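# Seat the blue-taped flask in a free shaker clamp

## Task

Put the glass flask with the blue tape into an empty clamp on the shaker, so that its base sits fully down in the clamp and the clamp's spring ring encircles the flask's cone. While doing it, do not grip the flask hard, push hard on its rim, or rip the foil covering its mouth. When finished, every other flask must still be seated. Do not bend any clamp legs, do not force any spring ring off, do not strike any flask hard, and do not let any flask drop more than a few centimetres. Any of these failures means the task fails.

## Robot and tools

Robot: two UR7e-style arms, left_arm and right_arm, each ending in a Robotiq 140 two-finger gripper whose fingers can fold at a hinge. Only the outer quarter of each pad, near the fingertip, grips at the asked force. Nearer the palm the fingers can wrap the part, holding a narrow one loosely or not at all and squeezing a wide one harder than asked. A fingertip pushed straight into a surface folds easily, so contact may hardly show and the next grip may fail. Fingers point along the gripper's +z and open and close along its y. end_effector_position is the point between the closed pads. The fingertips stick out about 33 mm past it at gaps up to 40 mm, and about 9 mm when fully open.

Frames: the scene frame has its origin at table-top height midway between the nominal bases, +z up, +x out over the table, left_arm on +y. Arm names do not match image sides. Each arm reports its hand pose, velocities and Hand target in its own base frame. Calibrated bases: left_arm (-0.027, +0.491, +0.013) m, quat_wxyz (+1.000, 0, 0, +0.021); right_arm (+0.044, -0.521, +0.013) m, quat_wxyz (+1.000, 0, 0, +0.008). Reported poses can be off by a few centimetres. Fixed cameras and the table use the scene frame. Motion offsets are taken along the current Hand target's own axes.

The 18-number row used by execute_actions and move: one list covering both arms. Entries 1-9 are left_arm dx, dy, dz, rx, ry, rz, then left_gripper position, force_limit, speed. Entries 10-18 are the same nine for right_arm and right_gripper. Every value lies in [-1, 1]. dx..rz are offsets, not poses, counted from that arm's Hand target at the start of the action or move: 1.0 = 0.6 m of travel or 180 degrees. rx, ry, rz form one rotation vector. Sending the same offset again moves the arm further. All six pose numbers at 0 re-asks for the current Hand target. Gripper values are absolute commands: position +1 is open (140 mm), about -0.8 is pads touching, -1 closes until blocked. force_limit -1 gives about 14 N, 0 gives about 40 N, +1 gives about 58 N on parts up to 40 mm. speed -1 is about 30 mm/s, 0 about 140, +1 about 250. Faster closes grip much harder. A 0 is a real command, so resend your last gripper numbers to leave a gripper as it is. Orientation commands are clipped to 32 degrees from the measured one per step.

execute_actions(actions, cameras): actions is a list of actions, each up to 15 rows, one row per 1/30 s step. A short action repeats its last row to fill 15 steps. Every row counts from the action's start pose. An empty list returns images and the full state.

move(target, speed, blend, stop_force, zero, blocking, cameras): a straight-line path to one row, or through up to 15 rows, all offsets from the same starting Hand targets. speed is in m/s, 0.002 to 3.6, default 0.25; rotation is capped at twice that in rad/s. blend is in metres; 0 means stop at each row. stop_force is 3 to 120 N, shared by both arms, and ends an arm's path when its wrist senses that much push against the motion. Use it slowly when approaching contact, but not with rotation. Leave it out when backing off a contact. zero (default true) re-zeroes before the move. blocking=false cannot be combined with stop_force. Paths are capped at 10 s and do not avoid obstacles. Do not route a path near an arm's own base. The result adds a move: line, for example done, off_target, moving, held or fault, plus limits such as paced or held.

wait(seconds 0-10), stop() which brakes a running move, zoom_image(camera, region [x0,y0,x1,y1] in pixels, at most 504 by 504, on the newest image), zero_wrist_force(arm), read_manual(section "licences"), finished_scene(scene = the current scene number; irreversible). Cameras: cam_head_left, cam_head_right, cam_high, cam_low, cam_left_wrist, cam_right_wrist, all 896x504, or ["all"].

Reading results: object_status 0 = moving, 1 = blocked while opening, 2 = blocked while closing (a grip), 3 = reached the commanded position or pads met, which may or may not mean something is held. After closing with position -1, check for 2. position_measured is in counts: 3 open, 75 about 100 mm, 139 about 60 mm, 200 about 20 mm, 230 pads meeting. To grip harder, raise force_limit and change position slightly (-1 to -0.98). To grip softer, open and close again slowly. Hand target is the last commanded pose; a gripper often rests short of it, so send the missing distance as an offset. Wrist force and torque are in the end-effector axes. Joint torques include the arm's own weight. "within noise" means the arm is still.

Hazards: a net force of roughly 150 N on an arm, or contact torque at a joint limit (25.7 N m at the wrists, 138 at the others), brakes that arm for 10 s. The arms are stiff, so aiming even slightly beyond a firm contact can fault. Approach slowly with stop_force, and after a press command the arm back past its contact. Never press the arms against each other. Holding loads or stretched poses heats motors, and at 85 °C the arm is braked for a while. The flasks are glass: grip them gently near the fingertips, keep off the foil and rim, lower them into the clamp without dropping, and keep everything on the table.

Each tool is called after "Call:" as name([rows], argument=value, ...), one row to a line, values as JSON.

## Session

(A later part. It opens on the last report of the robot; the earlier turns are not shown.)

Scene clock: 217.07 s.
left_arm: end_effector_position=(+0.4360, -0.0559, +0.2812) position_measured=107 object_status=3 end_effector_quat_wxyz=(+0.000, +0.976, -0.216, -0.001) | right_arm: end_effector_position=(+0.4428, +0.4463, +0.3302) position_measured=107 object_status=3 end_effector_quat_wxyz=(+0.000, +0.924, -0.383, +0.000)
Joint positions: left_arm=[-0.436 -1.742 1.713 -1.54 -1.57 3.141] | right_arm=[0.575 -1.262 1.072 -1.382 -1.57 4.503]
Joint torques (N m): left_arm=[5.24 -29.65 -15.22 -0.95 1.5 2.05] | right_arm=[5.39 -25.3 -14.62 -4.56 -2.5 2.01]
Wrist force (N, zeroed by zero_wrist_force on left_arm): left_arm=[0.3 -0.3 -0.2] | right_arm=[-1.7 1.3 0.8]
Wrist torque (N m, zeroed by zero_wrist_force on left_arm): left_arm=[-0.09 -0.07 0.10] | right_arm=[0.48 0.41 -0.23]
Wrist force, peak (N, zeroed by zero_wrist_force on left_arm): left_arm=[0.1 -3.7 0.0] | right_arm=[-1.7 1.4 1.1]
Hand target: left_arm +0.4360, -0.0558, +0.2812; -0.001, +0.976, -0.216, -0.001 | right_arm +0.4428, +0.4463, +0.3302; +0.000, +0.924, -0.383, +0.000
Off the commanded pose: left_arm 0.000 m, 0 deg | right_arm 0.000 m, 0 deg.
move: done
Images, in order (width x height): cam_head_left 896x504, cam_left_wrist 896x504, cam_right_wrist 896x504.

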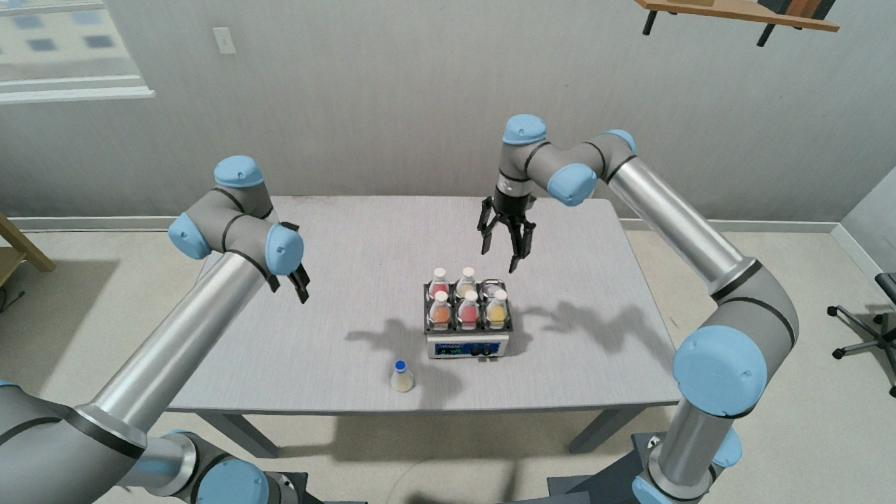

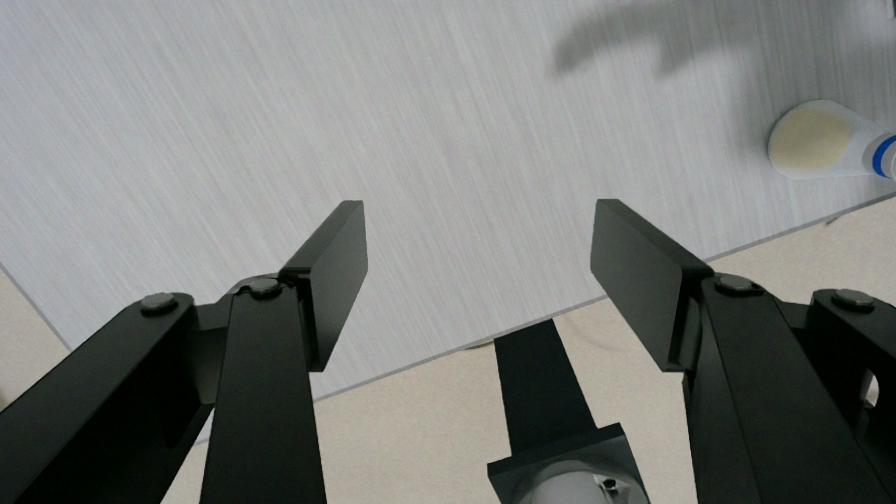

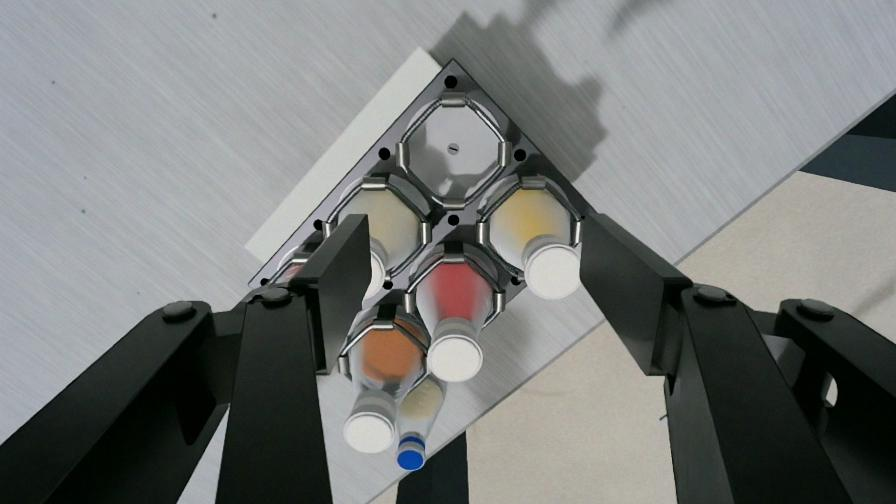

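Call:
move([
  [0,0,0,0,0,0,0.175,-1,0,-0.503,-0.079,0,0,0,0,0.175,-1,0],
  [0,0,0,0,0,0,0.175,-1,0,-0.503,-0.079,0.183,0,0,0,0.175,-1,0],
], speed=0.25, blend=0.03, cameras=["cam_right_wrist","cam_head_left"])

Scene clock: 242.97 s.
left_arm: end_effector_position=(+0.4360, -0.0558, +0.2812) position_measured=107 object_status=3 end_effector_quat_wxyz=(-0.001, +0.976, -0.216, -0.001) | right_arm: end_effector_position=(+0.2631, +0.6934, +0.2209) position_measured=107 object_status=3 end_effector_quat_wxyz=(-0.001, +0.924, -0.383, +0.000)
Joint positions: left_arm=[-0.436 -1.742 1.713 -1.54 -1.57 3.141] | right_arm=[1.027 -0.978 0.934 -1.529 -1.571 4.955]
Joint torques (N m): left_arm=[5.13 -28.7 -15.48 -1.18 1.42 2.44] | right_arm=[-7.05 -38.93 -16.54 -4.58 2.27 -1.93]
Wrist force (N, zeroed by zero_wrist_force on left_arm): left_arm=[0.0 -0.2 0.1] | right_arm=[-1.0 1.2 0.6]
Wrist torque (N m, zeroed by zero_wrist_force on left_arm): left_arm=[-0.07 -0.01 0.08] | right_arm=[0.43 0.29 -0.21]
Wrist force, peak (N, zeroed by zero_wrist_force on left_arm): left_arm=[0.5 -0.3 0.0] | right_arm=[-1.3 1.3 4.0]
Hand target: left_arm +0.4360, -0.0558, +0.2812; -0.001, +0.976, -0.216, -0.001 | right_arm +0.2631, +0.6934, +0.2206; +0.000, +0.924, -0.383, +0.000
Off the commanded pose: left_arm 0.000 m, 0 deg | right_arm 0.000 m, 0 deg.
move: done
Images, in order (width x height): cam_head_left 896x504, cam_right_wrist 896x504.

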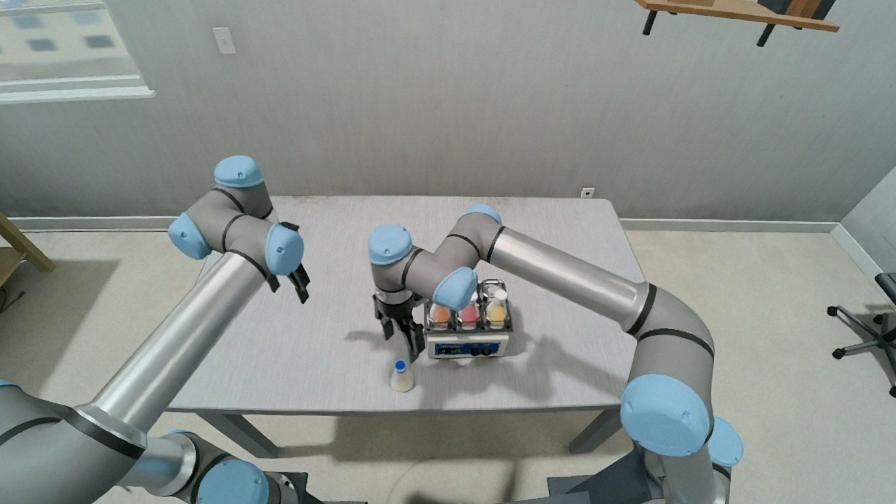

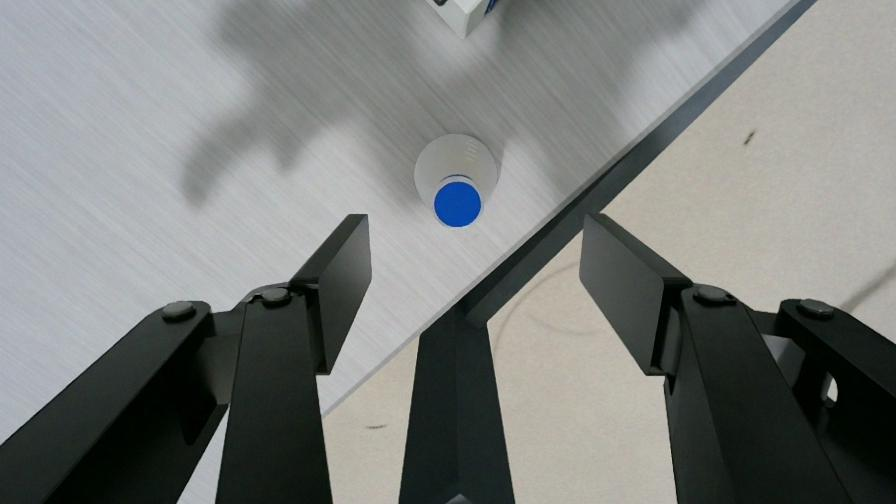

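Call:
zoom_image(camera="cam_right_wrist", region=[406, 120, 516, 230])

Scaled by 4.582 from the camera's 896x504 image, which has a finer 1280x720 frame.

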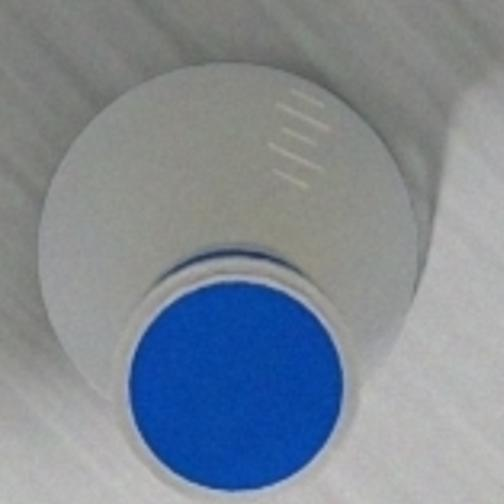

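Call:
move(target=[0,0,0,0,0,0,0.175,-1,0,-0.014,-0.003,0.199,0,0,0,0.175,-1,0], speed=0.12, stop_force=6)

Call:
zero_wrist_force(arm="right_arm")

Call:
move(target=[0,0,0,0,0,0,0.175,-1,0,0,0,0,0,0,0,-1,-1,-1])

Call:
wait(seconds=1, cameras=["cam_right_wrist","cam_head_left"])

Scene clock: 271.43 s.
left_arm: end_effector_position=(+0.4360, -0.0558, +0.2812) position_measured=107 object_status=3 end_effector_quat_wxyz=(-0.001, +0.976, -0.216, -0.001) | right_arm: end_effector_position=(+0.2584, +0.7007, +0.1012) position_measured=107 object_status=3 end_effector_quat_wxyz=(+0.000, +0.924, -0.383, +0.000)
Joint positions: left_arm=[-0.436 -1.742 1.713 -1.54 -1.57 3.141] | right_arm=[1.038 -0.932 1.167 -1.807 -1.571 4.965]
Joint torques (N m): left_arm=[5.12 -27.87 -15.48 -1.36 0.92 2.37] | right_arm=[-6.76 -59.14 -37.03 -4.85 2.46 -1.87]
Wrist force (N, zeroed by zero_wrist_force on left_arm): left_arm=[0.0 -0.2 0.0] | right_arm=[-1.4 1.3 0.6]
Wrist torque (N m, zeroed by zero_wrist_force on left_arm): left_arm=[-0.08 -0.02 0.09] | right_arm=[0.49 0.39 -0.37]
Wrist force, peak (N, zeroed by zero_wrist_force on left_arm): left_arm=[0.0 -0.6 0.3] | right_arm=[-1.4 1.4 2.7]
Hand target: left_arm +0.4360, -0.0558, +0.2812; -0.001, +0.976, -0.216, -0.001 | right_arm +0.2584, +0.7007, +0.1012; +0.000, +0.924, -0.383, +0.000
Off the commanded pose: left_arm 0.000 m, 0 deg | right_arm 0.000 m, 0 deg.
move: done

Wrist force sensor zeroed.

Scene clock: 273.23 s.
left_arm: end_effector_position=(+0.4360, -0.0558, +0.2812) position_measured=107 object_status=3 end_effector_quat_wxyz=(-0.001, +0.976, -0.216, -0.001) | right_arm: end_effector_position=(+0.2585, +0.7007, +0.1012) position_measured=182 object_status=2 end_effector_quat_wxyz=(-0.001, +0.924, -0.383, +0.000)
Joint positions: left_arm=[-0.436 -1.742 1.713 -1.54 -1.57 3.141] | right_arm=[1.038 -0.932 1.167 -1.807 -1.571 4.965]
Joint torques (N m): left_arm=[4.35 -28.13 -15.76 -1.45 1.04 2.15] | right_arm=[-5.77 -56.57 -33.2 -3.13 2.55 -1.55]
Wrist force (N, zeroed by zero_wrist_force): left_arm=[0.0 -0.2 0.1] | right_arm=[0.1 0.1 0.6]
Wrist torque (N m, zeroed by zero_wrist_force): left_arm=[-0.06 0.00 0.09] | right_arm=[0.01 -0.03 0.00]
Wrist force, peak (N, zeroed by zero_wrist_force): left_arm=[0.3 -0.5 0.2] | right_arm=[0.0 -0.9 -1.2]
Hand target: left_arm +0.4360, -0.0558, +0.2812; -0.001, +0.976, -0.216, -0.001 | right_arm +0.2584, +0.7007, +0.1012; +0.000, +0.924, -0.383, +0.000
Off the commanded pose: left_arm 0.000 m, 0 deg | right_arm 0.000 m, 0 deg.
move: done

Scene clock: 274.23 s.
left_arm: end_effector_position=(+0.4360, -0.0558, +0.2812) position_measured=107 object_status=3 end_effector_quat_wxyz=(-0.001, +0.976, -0.216, -0.001) | right_arm: end_effector_position=(+0.2585, +0.7007, +0.1012) position_measured=182 object_status=2 end_effector_quat_wxyz=(-0.001, +0.924, -0.383, +0.000)
Joint positions: left_arm=[-0.436 -1.742 1.713 -1.54 -1.57 3.141] | right_arm=[1.038 -0.932 1.167 -1.807 -1.571 4.965]
Joint torques (N m): left_arm=[4.85 -29.45 -15.46 -1.72 0.92 2.1] | right_arm=[-7.27 -49.56 -26.91 -0.78 2.48 -1.77]
Wrist force (N, zeroed by zero_wrist_force): left_arm=[0.0 -0.2 0.0] | right_arm=[0.2 0.2 0.8]
Wrist torque (N m, zeroed by zero_wrist_force): left_arm=[-0.08 -0.02 0.09] | right_arm=[0.03 -0.05 0.00]
Wrist force, peak (N, zeroed by zero_wrist_force): left_arm=[0.3 -0.4 -0.1] | right_arm=[0.1 0.3 0.9]
Hand target: left_arm +0.4360, -0.0558, +0.2812; -0.001, +0.976, -0.216, -0.001 | right_arm +0.2584, +0.7007, +0.1012; +0.000, +0.924, -0.383, +0.000
Tool commands: left_gripper/position=+0.175 left_gripper/force_limit=-1.0 left_gripper/speed=+0.0 right_gripper/position=-1.0 right_gripper/force_limit=-1.0 right_gripper/speed=-1.0
Off the commanded pose: left_arm 0.000 m, 0 deg | right_arm 0.000 m, 0 deg.
wait: 1.00 s; at rest by 0.17 s
Images, in order (width x height): cam_head_left 896x504, cam_right_wrist 896x504.

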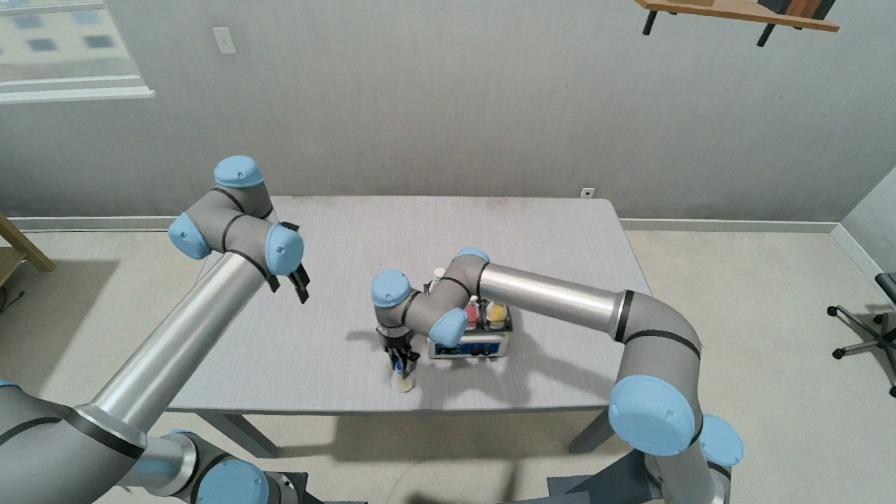

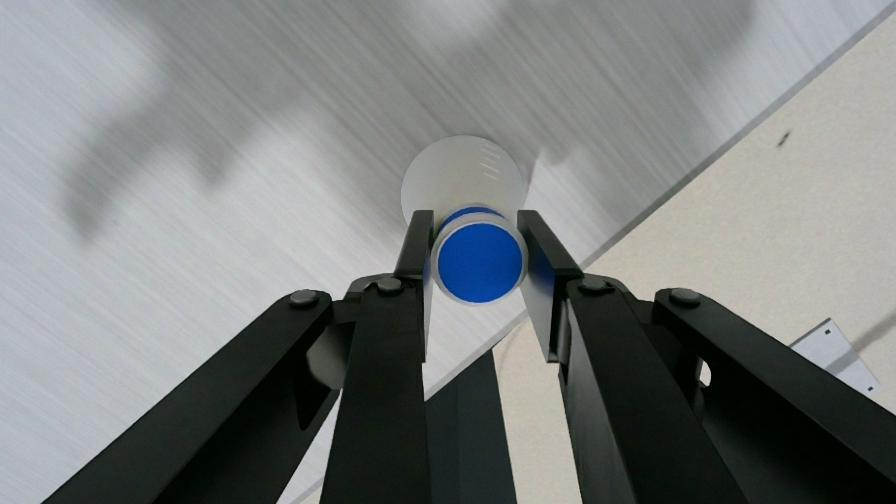

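Call:
move([
  [0,0,0,0,0,0,0.175,-1,0,0,0,-0.498,0,0,0,-1,-1,-1],
  [0,0,0,0,0,0,0.175,-1,0,0.543,0.0755,-0.498,0,0,0,-1,-1,-1],
], speed=[0.15,0.2], cameras=["cam_right_wrist","cam_low","cam_high"])

Call:
zoom_image(camera="cam_right_wrist", region=[320, 40, 600, 320])

Call:
zoom_image(camera="cam_low", region=[380, 90, 540, 250])

Call:
zoom_image(camera="cam_high", region=[380, 130, 540, 290])

Scene clock: 300.07 s.
left_arm: end_effector_position=(+0.4360, -0.0558, +0.2812) position_measured=107 object_status=3 end_effector_quat_wxyz=(-0.001, +0.976, -0.216, -0.001) | right_arm: end_effector_position=(+0.4564, +0.4379, +0.3999) position_measured=182 object_status=2 end_effector_quat_wxyz=(+0.000, +0.924, -0.383, +0.000)
Joint positions: left_arm=[-0.436 -1.742 1.713 -1.54 -1.57 3.141] | right_arm=[0.552 -1.191 0.788 -1.169 -1.57 4.48]
Joint torques (N m): left_arm=[5.05 -29.82 -14.75 -1.81 0.46 1.77] | right_arm=[-6.59 -26.9 -35.67 -4.86 2.52 0.17]
Wrist force (N, zeroed by zero_wrist_force): left_arm=[0.1 -0.2 0.1] | right_arm=[0.2 0.2 0.9]
Wrist torque (N m, zeroed by zero_wrist_force): left_arm=[-0.08 -0.04 0.08] | right_arm=[0.01 -0.05 -0.02]
Wrist force, peak (N, zeroed by zero_wrist_force): left_arm=[0.3 -0.5 -0.1] | right_arm=[0.2 0.2 4.3]
Hand target: left_arm +0.4360, -0.0558, +0.2812; -0.001, +0.976, -0.216, -0.001 | right_arm +0.4566, +0.4379, +0.3998; +0.000, +0.924, -0.383, +0.000
Off the commanded pose: left_arm 0.000 m, 0 deg | right_arm 0.000 m, 0 deg.
elbow stopped short (right arm): the move would have taken joint 3 (elbow) straighter than the controller allows.
move: done
Images, in order (width x height): cam_high 896x504, cam_low 896x504, cam_right_wrist 896x504.

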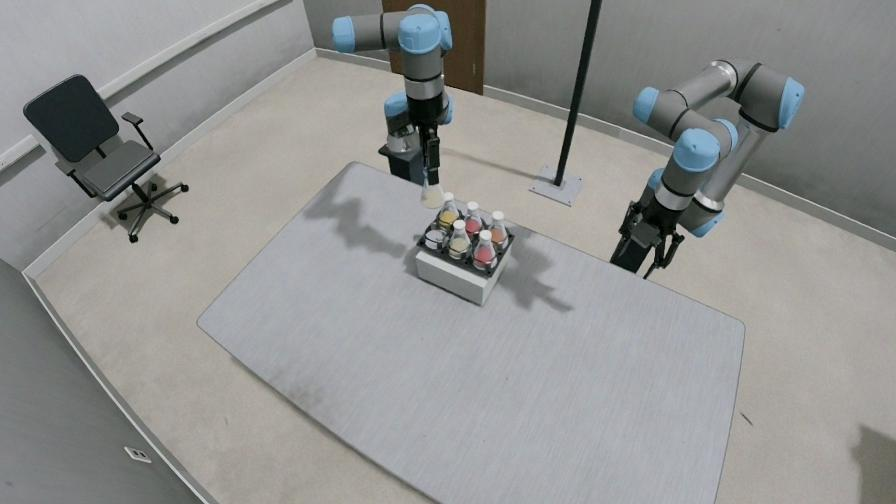

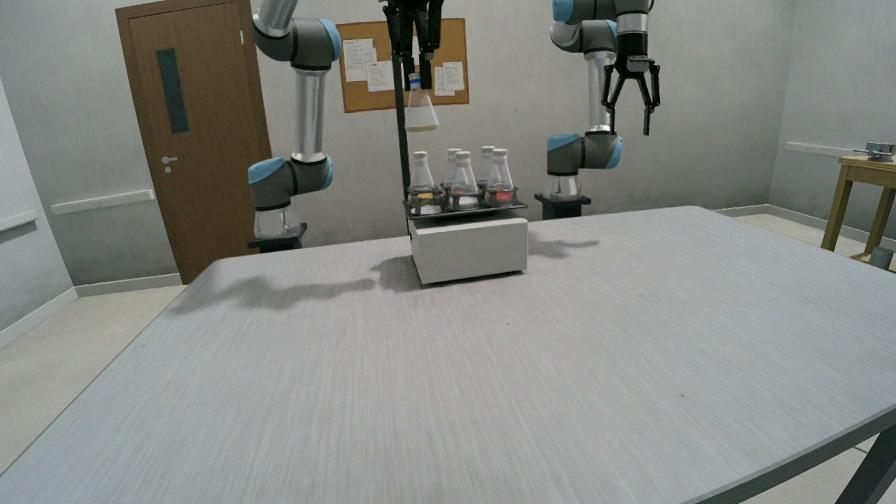

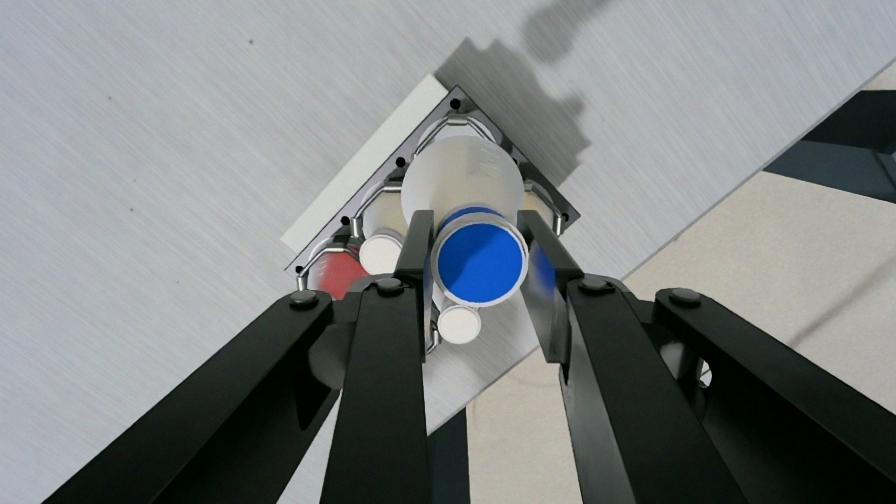

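Scaled by 1.800 from the camera's 896x504 image, which has a finer 1280x720 frame.

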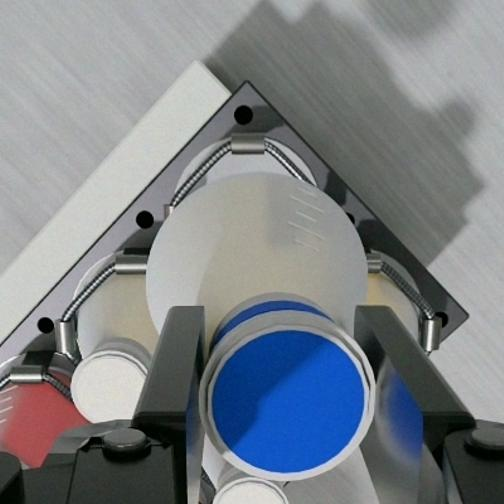

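Scaled by 3.150 from the camera's 896x504 image, which has a finer 1280x720 frame.

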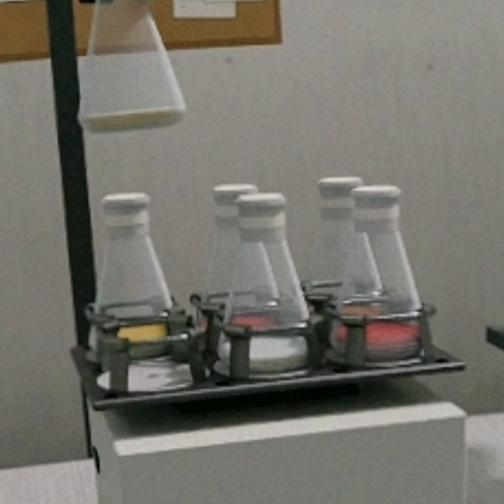

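Scaled by 3.150 from the camera's 896x504 image, which has a finer 1280x720 frame.

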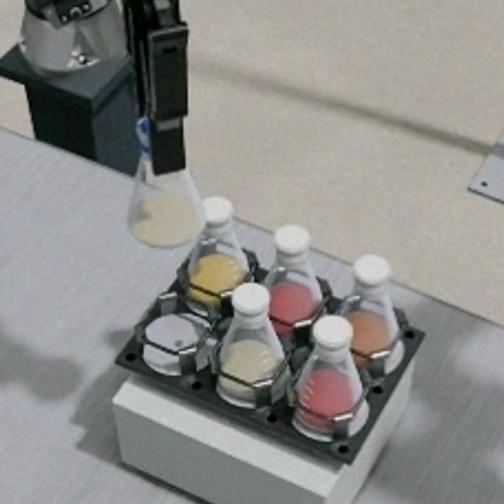

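Call:
move(target=[0,0,0,0,0,0,0.175,-1,0,0.001,-0.001,0.18,0,0,0,-1,-1,-1], speed=0.12, stop_force=5, cameras=["cam_right_wrist","cam_low","cam_high"])

Call:
zoom_image(camera="cam_right_wrist", region=[360, 60, 580, 280])

Call:
zoom_image(camera="cam_low", region=[380, 110, 500, 230])

Call:
zoom_image(camera="cam_high", region=[380, 160, 500, 280])

Scene clock: 325.57 s.
left_arm: end_effector_position=(+0.4360, -0.0558, +0.2812) position_measured=107 object_status=3 end_effector_quat_wxyz=(-0.001, +0.976, -0.216, -0.001) | right_arm: end_effector_position=(+0.4574, +0.4380, +0.2918) position_measured=182 object_status=2 end_effector_quat_wxyz=(+0.000, +0.924, -0.383, +0.000)
Joint positions: left_arm=[-0.436 -1.742 1.713 -1.54 -1.57 3.141] | right_arm=[0.551 -1.263 1.173 -1.482 -1.57 4.479]
Joint torques (N m): left_arm=[3.26 -28.18 -14.93 -2.01 -0.04 2.02] | right_arm=[-4.65 -25.7 -15.32 -4.77 2.48 -1.49]
Wrist force (N, zeroed by zero_wrist_force): left_arm=[0.3 -0.3 0.0] | right_arm=[0.4 0.2 0.8]
Wrist torque (N m, zeroed by zero_wrist_force): left_arm=[-0.10 -0.07 0.09] | right_arm=[0.03 -0.10 0.13]
Wrist force, peak (N, zeroed by zero_wrist_force): left_arm=[0.4 -0.5 -0.1] | right_arm=[0.3 0.2 3.0]
Hand target: left_arm +0.4360, -0.0558, +0.2812; -0.001, +0.976, -0.216, -0.001 | right_arm +0.4574, +0.4380, +0.2918; +0.000, +0.924, -0.383, +0.000
Off the commanded pose: left_arm 0.000 m, 0 deg | right_arm 0.000 m, 0 deg.
move: done
Images, in order (width x height): cam_high 896x504, cam_low 896x504, cam_right_wrist 896x504.

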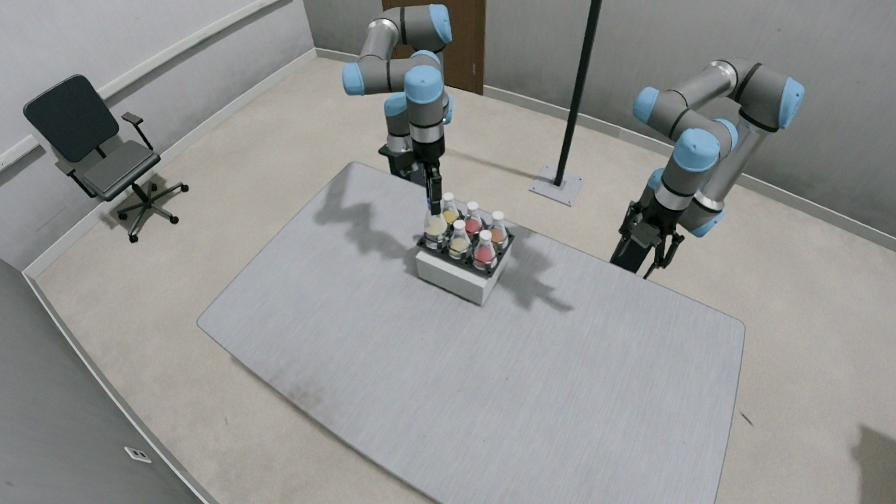

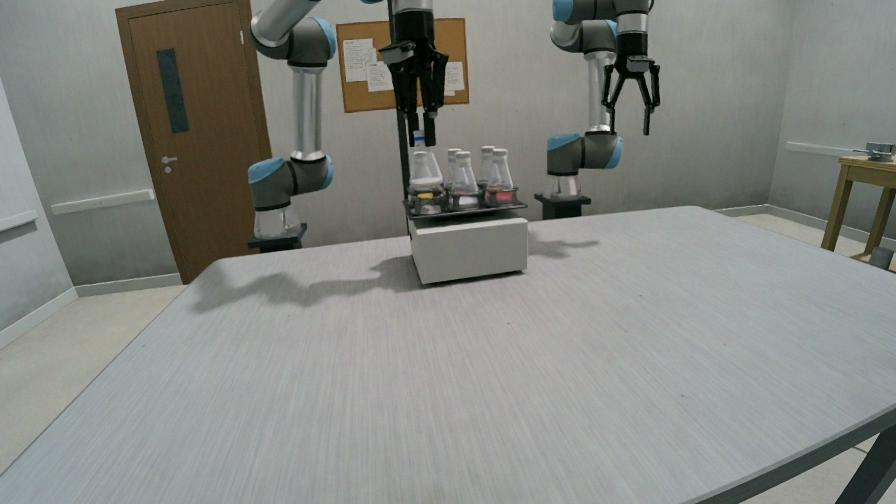

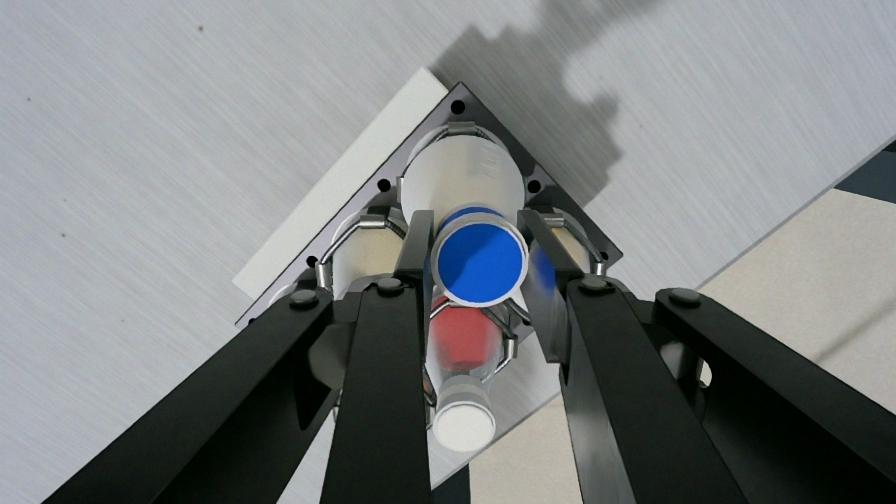

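Scaled by 2.291 from the camera's 896x504 image, which has a finer 1280x720 frame.

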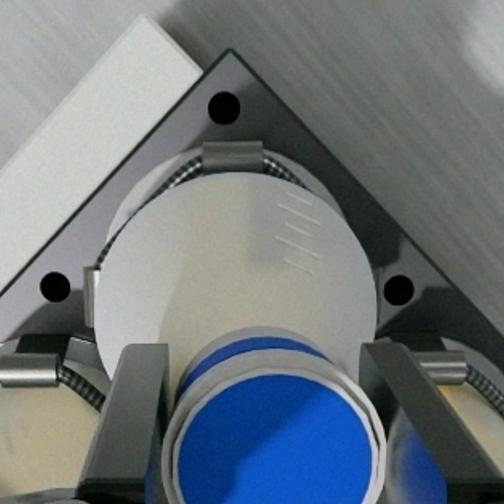

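Scaled by 4.200 from the camera's 896x504 image, which has a finer 1280x720 frame.

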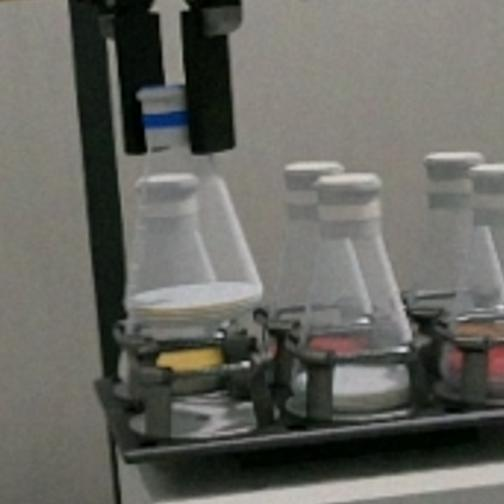

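Scaled by 4.200 from the camera's 896x504 image, which has a finer 1280x720 frame.

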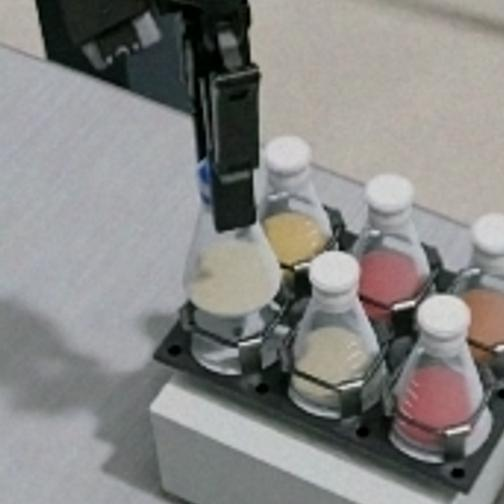

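Call:
move(target=[0,0,0,0,0,0,0.175,-1,0,0.0018,-0.0015,0,0,0,0,-1,-1,-1])

Call:
move(target=[0,0,0,0,0,0,0.175,-1,0,0,0,0.07,0,0,0,-1,-1,-1], speed=0.015, stop_force=4, cameras=["cam_right_wrist","cam_low"])

Call:
zoom_image(camera="cam_right_wrist", region=[360, 60, 580, 280])

Call:
zoom_image(camera="cam_low", region=[380, 110, 500, 230])

Scene clock: 338.13 s.
left_arm: end_effector_position=(+0.4360, -0.0558, +0.2812) position_measured=107 object_status=3 end_effector_quat_wxyz=(-0.001, +0.976, -0.216, -0.001) | right_arm: end_effector_position=(+0.4589, +0.4379, +0.2918) position_measured=182 object_status=2 end_effector_quat_wxyz=(+0.000, +0.924, -0.383, +0.000)
Joint positions: left_arm=[-0.436 -1.742 1.713 -1.54 -1.57 3.141] | right_arm=[0.55 -1.261 1.17 -1.481 -1.57 4.477]
Joint torques (N m): left_arm=[3.31 -28.01 -14.43 -2.2 -0.25 1.49] | right_arm=[-6.34 -27.72 -35.88 -1.24 2.56 -1.87]
Wrist force (N, zeroed by zero_wrist_force): left_arm=[0.2 -0.3 -0.1] | right_arm=[0.4 0.0 0.7]
Wrist torque (N m, zeroed by zero_wrist_force): left_arm=[-0.09 -0.04 0.09] | right_arm=[-0.01 -0.10 0.16]
Wrist force, peak (N, zeroed by zero_wrist_force): left_arm=[0.3 -0.4 0.1] | right_arm=[0.3 0.2 1.3]
Hand target: left_arm +0.4360, -0.0558, +0.2812; -0.001, +0.976, -0.216, -0.001 | right_arm +0.4588, +0.4379, +0.2918; +0.000, +0.924, -0.383, +0.000
Off the commanded pose: left_arm 0.000 m, 0 deg | right_arm 0.000 m, 0 deg.
move: done

Scene clock: 340.40 s.
left_arm: end_effector_position=(+0.4360, -0.0558, +0.2812) position_measured=107 object_status=3 end_effector_quat_wxyz=(-0.001, +0.976, -0.216, -0.001) | right_arm: end_effector_position=(+0.4589, +0.4379, +0.2702) position_measured=182 object_status=2 end_effector_quat_wxyz=(-0.001, +0.924, -0.383, +0.000)
Joint positions: left_arm=[-0.436 -1.742 1.713 -1.54 -1.57 3.141] | right_arm=[0.55 -1.265 1.23 -1.537 -1.57 4.477]
Joint torques (N m): left_arm=[4.36 -28.08 -14.08 -2.2 -0.56 1.86] | right_arm=[3.2 -36.87 -37.62 -2.63 1.58 1.04]
Wrist force (N, zeroed by zero_wrist_force): left_arm=[0.2 -0.4 0.2] | right_arm=[-0.4 -0.3 -0.3]
Wrist torque (N m, zeroed by zero_wrist_force): left_arm=[-0.12 -0.05 0.09] | right_arm=[0.04 -0.06 0.14]
Wrist force, peak (N, zeroed by zero_wrist_force): left_arm=[0.0 -0.6 0.2] | right_arm=[-1.9 -0.5 -3.5]
Hand target: left_arm +0.4360, -0.0558, +0.2812; -0.001, +0.976, -0.216, -0.001 | right_arm +0.4589, +0.4379, +0.2702; -0.001, +0.924, -0.383, +0.000 (not the last commanded pose)
Off the commanded pose: left_arm 0.000 m, 0 deg | right_arm 0.020 m, 0 deg.
move: contact (right_arm)
Images, in order (width x height): cam_low 896x504, cam_right_wrist 896x504.

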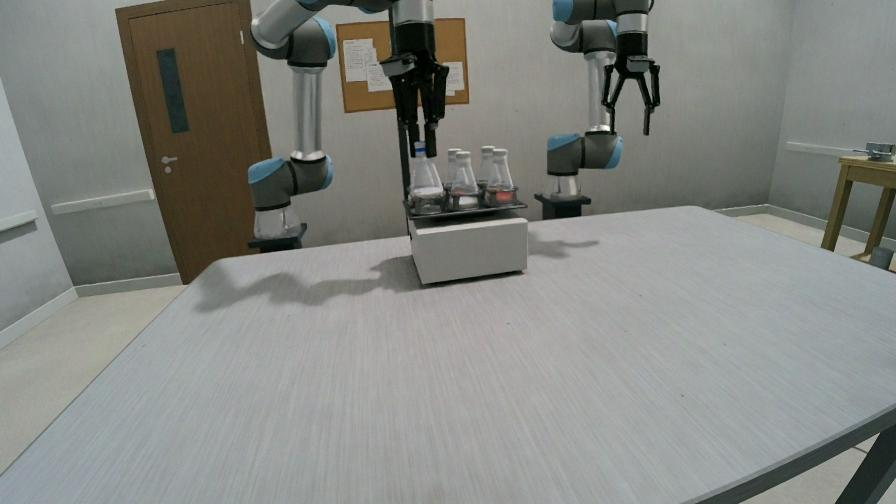

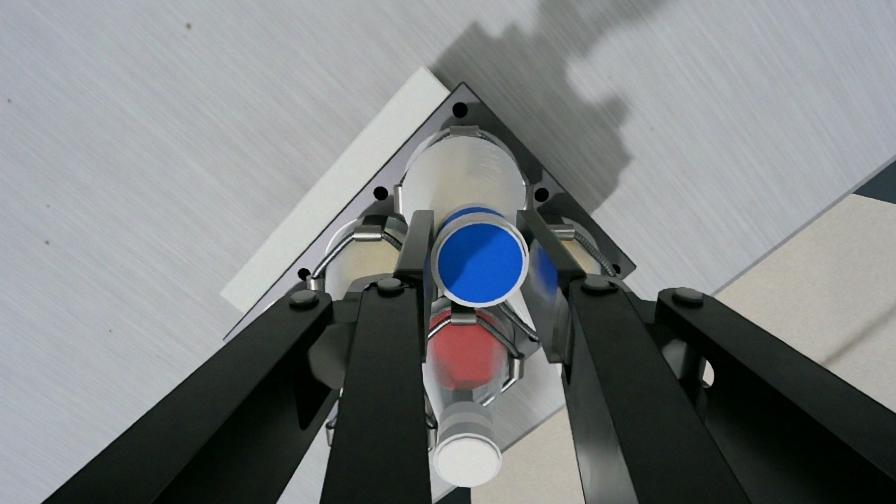

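Scaled by 2.291 from the camera's 896x504 image, which has a finer 1280x720 frame.

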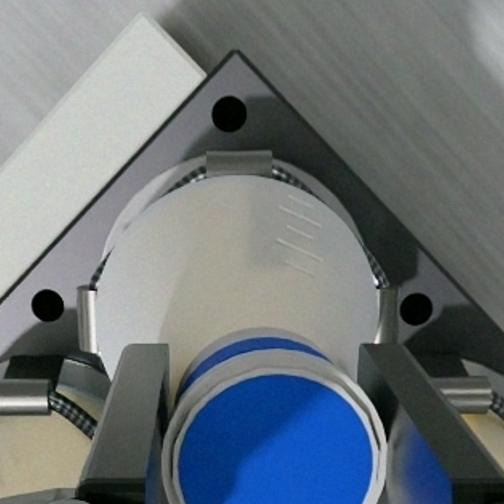

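Scaled by 4.200 from the camera's 896x504 image, which has a finer 1280x720 frame.

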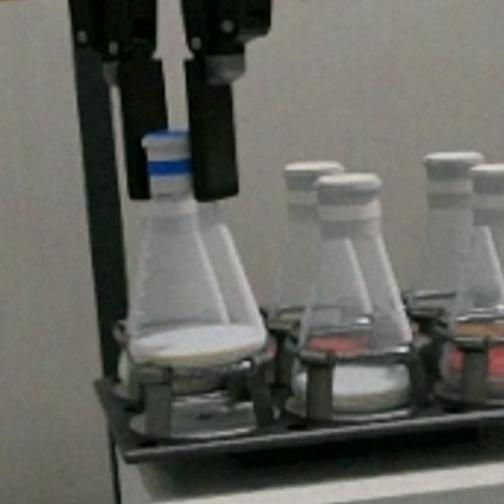

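Call:
move([
  [0,0,0,0,0,0,0.175,-1,0,-0.002,0,-0.005,0,0,0,-1,-1,-1],
])

Call:
move(target=[0,0,0,0,0,0,0.175,-1,0,0,0,0.05,0,0,0,-1,-1,-1], speed=0.012, stop_force=8, cameras=["cam_right_wrist","cam_low"])

Call:
zoom_image(camera="cam_low", region=[380, 110, 500, 230])

Scene clock: 350.50 s.
left_arm: end_effector_position=(+0.4360, -0.0558, +0.2812) position_measured=107 object_status=3 end_effector_quat_wxyz=(-0.001, +0.976, -0.216, -0.001) | right_arm: end_effector_position=(+0.4580, +0.4388, +0.2732) position_measured=182 object_status=2 end_effector_quat_wxyz=(-0.001, +0.924, -0.383, +0.000)
Joint positions: left_arm=[-0.436 -1.742 1.713 -1.54 -1.57 3.141] | right_arm=[0.552 -1.264 1.222 -1.529 -1.57 4.479]
Joint torques (N m): left_arm=[3.99 -28.59 -14.62 -2.51 -0.65 1.65] | right_arm=[3.98 -24.89 -30.07 -2.43 -1.41 1.74]
Wrist force (N, zeroed by zero_wrist_force): left_arm=[0.0 -0.2 0.1] | right_arm=[0.3 0.2 1.2]
Wrist torque (N m, zeroed by zero_wrist_force): left_arm=[-0.09 -0.02 0.09] | right_arm=[0.04 -0.05 -0.01]
Wrist force, peak (N, zeroed by zero_wrist_force): left_arm=[0.3 -0.5 -0.1] | right_arm=[0.3 0.2 1.2]
Hand target: left_arm +0.4360, -0.0558, +0.2812; -0.001, +0.976, -0.216, -0.001 | right_arm +0.4580, +0.4388, +0.2732; -0.001, +0.924, -0.383, +0.000
Off the commanded pose: left_arm 0.000 m, 0 deg | right_arm 0.000 m, 0 deg.
move: done

Scene clock: 351.87 s.
left_arm: end_effector_position=(+0.4360, -0.0558, +0.2812) position_measured=107 object_status=3 end_effector_quat_wxyz=(-0.001, +0.976, -0.216, -0.001) | right_arm: end_effector_position=(+0.4580, +0.4388, +0.2680) position_measured=182 object_status=2 end_effector_quat_wxyz=(-0.001, +0.924, -0.383, +0.000)
Joint positions: left_arm=[-0.436 -1.742 1.713 -1.54 -1.57 3.141] | right_arm=[0.552 -1.265 1.236 -1.543 -1.57 4.479]
Joint torques (N m): left_arm=[1.53 -28.47 -15.69 -2.55 -0.86 1.58] | right_arm=[3.82 -23.74 -34.13 -1.05 -1.8 0.68]
Wrist force (N, zeroed by zero_wrist_force): left_arm=[-0.1 -0.1 0.2] | right_arm=[-0.2 -1.2 -4.2]
Wrist torque (N m, zeroed by zero_wrist_force): left_arm=[-0.04 0.01 0.09] | right_arm=[0.15 -0.04 -0.01]
Wrist force, peak (N, zeroed by zero_wrist_force): left_arm=[0.2 -0.4 0.1] | right_arm=[-1.5 -1.1 -9.5]
Hand target: left_arm +0.4360, -0.0558, +0.2812; -0.001, +0.976, -0.216, -0.001 | right_arm +0.4581, +0.4388, +0.2680; -0.001, +0.924, -0.383, +0.000 (not the last commanded pose)
Off the commanded pose: left_arm 0.000 m, 0 deg | right_arm 0.025 m, 0 deg.
move: contact (right_arm)
Images, in order (width x height): cam_low 896x504, cam_right_wrist 896x504.

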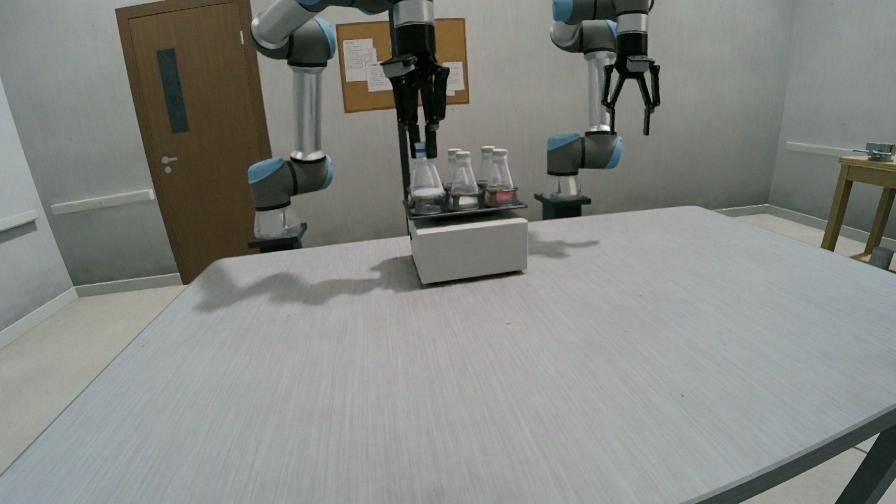

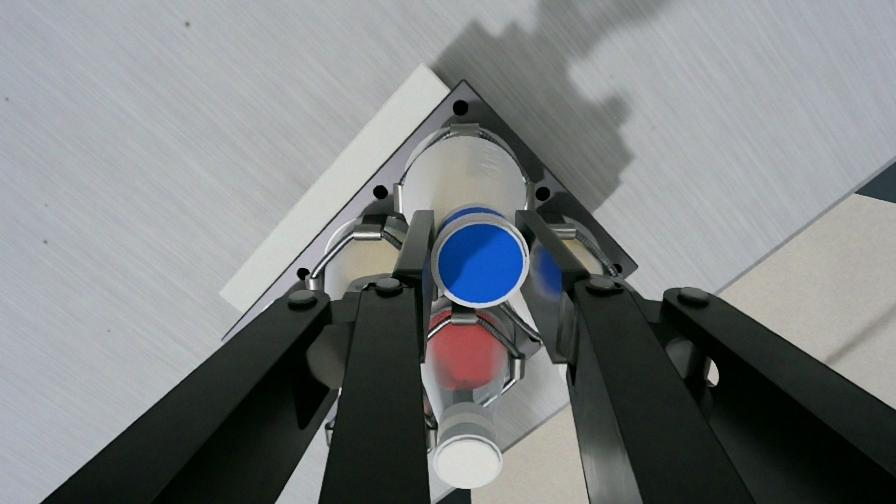

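Scaled by 4.200 from the camera's 896x504 image, which has a finer 1280x720 frame.

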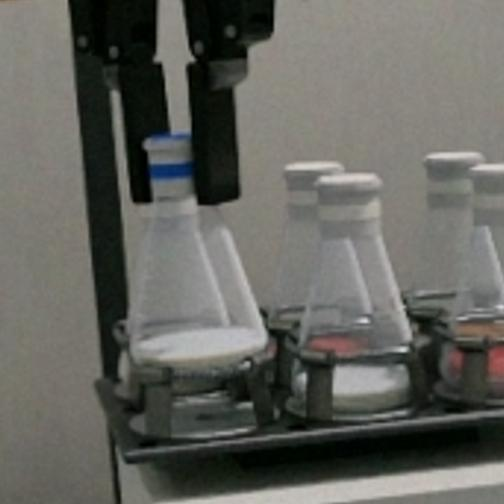

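Call:
move(target=[0,0,0,0,0,0,0.175,-1,0,0,0,0.045,0,0,0,-1,-1,-1], speed=0.012, stop_force=15, cameras=["cam_right_wrist","cam_low"])

Call:
zoom_image(camera="cam_low", region=[380, 110, 500, 230])

Call:
zoom_image(camera="cam_right_wrist", region=[360, 60, 580, 280])

Scene clock: 364.40 s.
left_arm: end_effector_position=(+0.4360, -0.0558, +0.2812) position_measured=107 object_status=3 end_effector_quat_wxyz=(-0.001, +0.976, -0.216, -0.001) | right_arm: end_effector_position=(+0.4582, +0.4389, +0.2654) position_measured=182 object_status=2 end_effector_quat_wxyz=(-0.001, +0.924, -0.383, +0.000)
Joint positions: left_arm=[-0.436 -1.742 1.713 -1.54 -1.57 3.141] | right_arm=[0.552 -1.265 1.243 -1.55 -1.57 4.479]
Joint torques (N m): left_arm=[2.86 -29.4 -13.17 -2.86 -1.06 1.42] | right_arm=[3.62 -22.46 -30.03 -0.67 -2.06 0.86]
Wrist force (N, zeroed by zero_wrist_force): left_arm=[0.2 -0.5 0.0] | right_arm=[-0.6 -7.1 -9.6]
Wrist torque (N m, zeroed by zero_wrist_force): left_arm=[-0.13 -0.05 0.09] | right_arm=[0.64 -0.08 -0.07]
Wrist force, peak (N, zeroed by zero_wrist_force): left_arm=[0.5 -0.4 0.2] | right_arm=[-2.5 -9.3 -22.1]
Hand target: left_arm +0.4360, -0.0558, +0.2812; -0.001, +0.976, -0.216, -0.001 | right_arm +0.4582, +0.4389, +0.2654; -0.001, +0.924, -0.383, +0.000 (not the last commanded pose)
Off the commanded pose: left_arm 0.000 m, 0 deg | right_arm 0.024 m, 0 deg.
move: contact (right_arm)
Images, in order (width x height): cam_low 896x504, cam_right_wrist 896x504.

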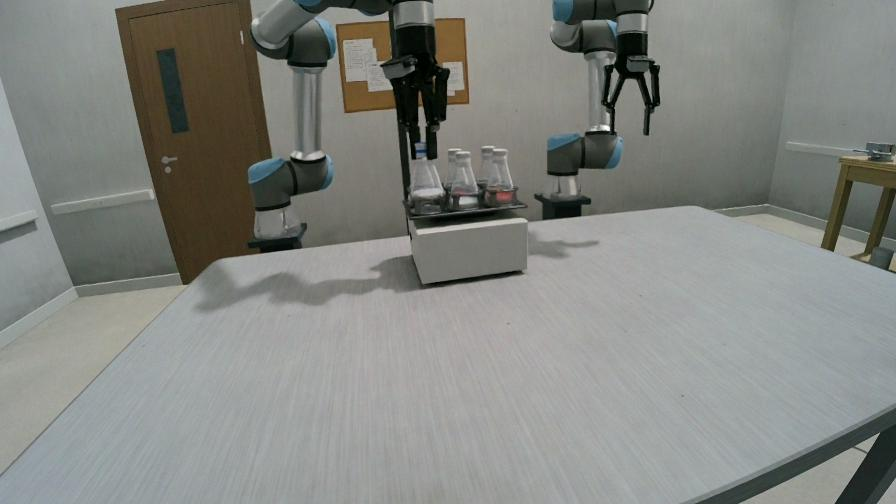

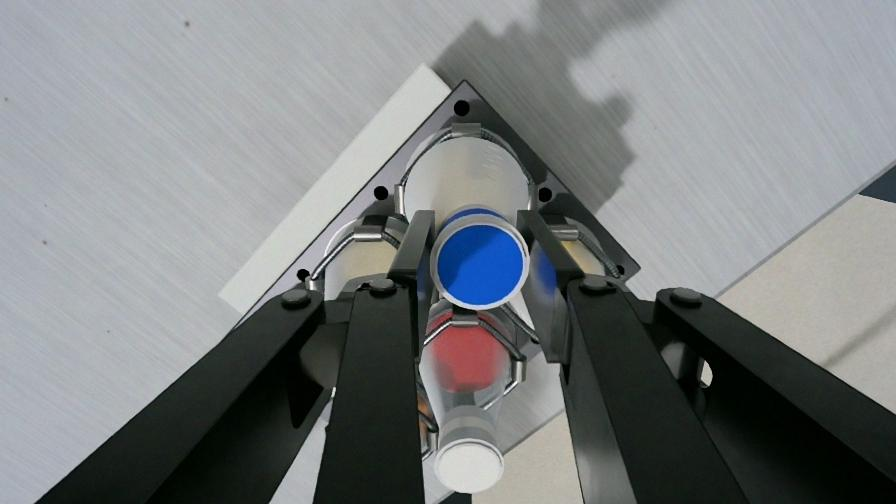

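Scaled by 4.200 from the camera's 896x504 image, which has a finer 1280x720 frame.

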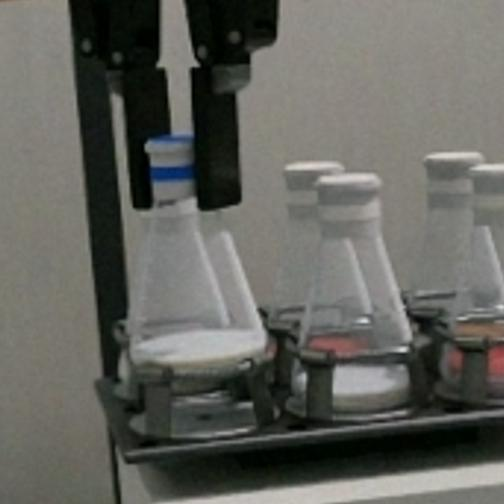

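Scaled by 2.291 from the camera's 896x504 image, which has a finer 1280x720 frame.

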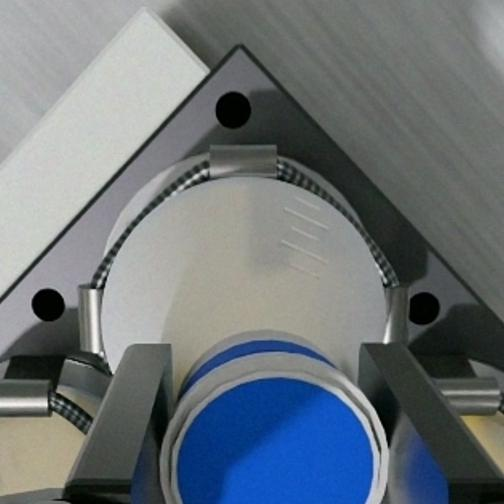

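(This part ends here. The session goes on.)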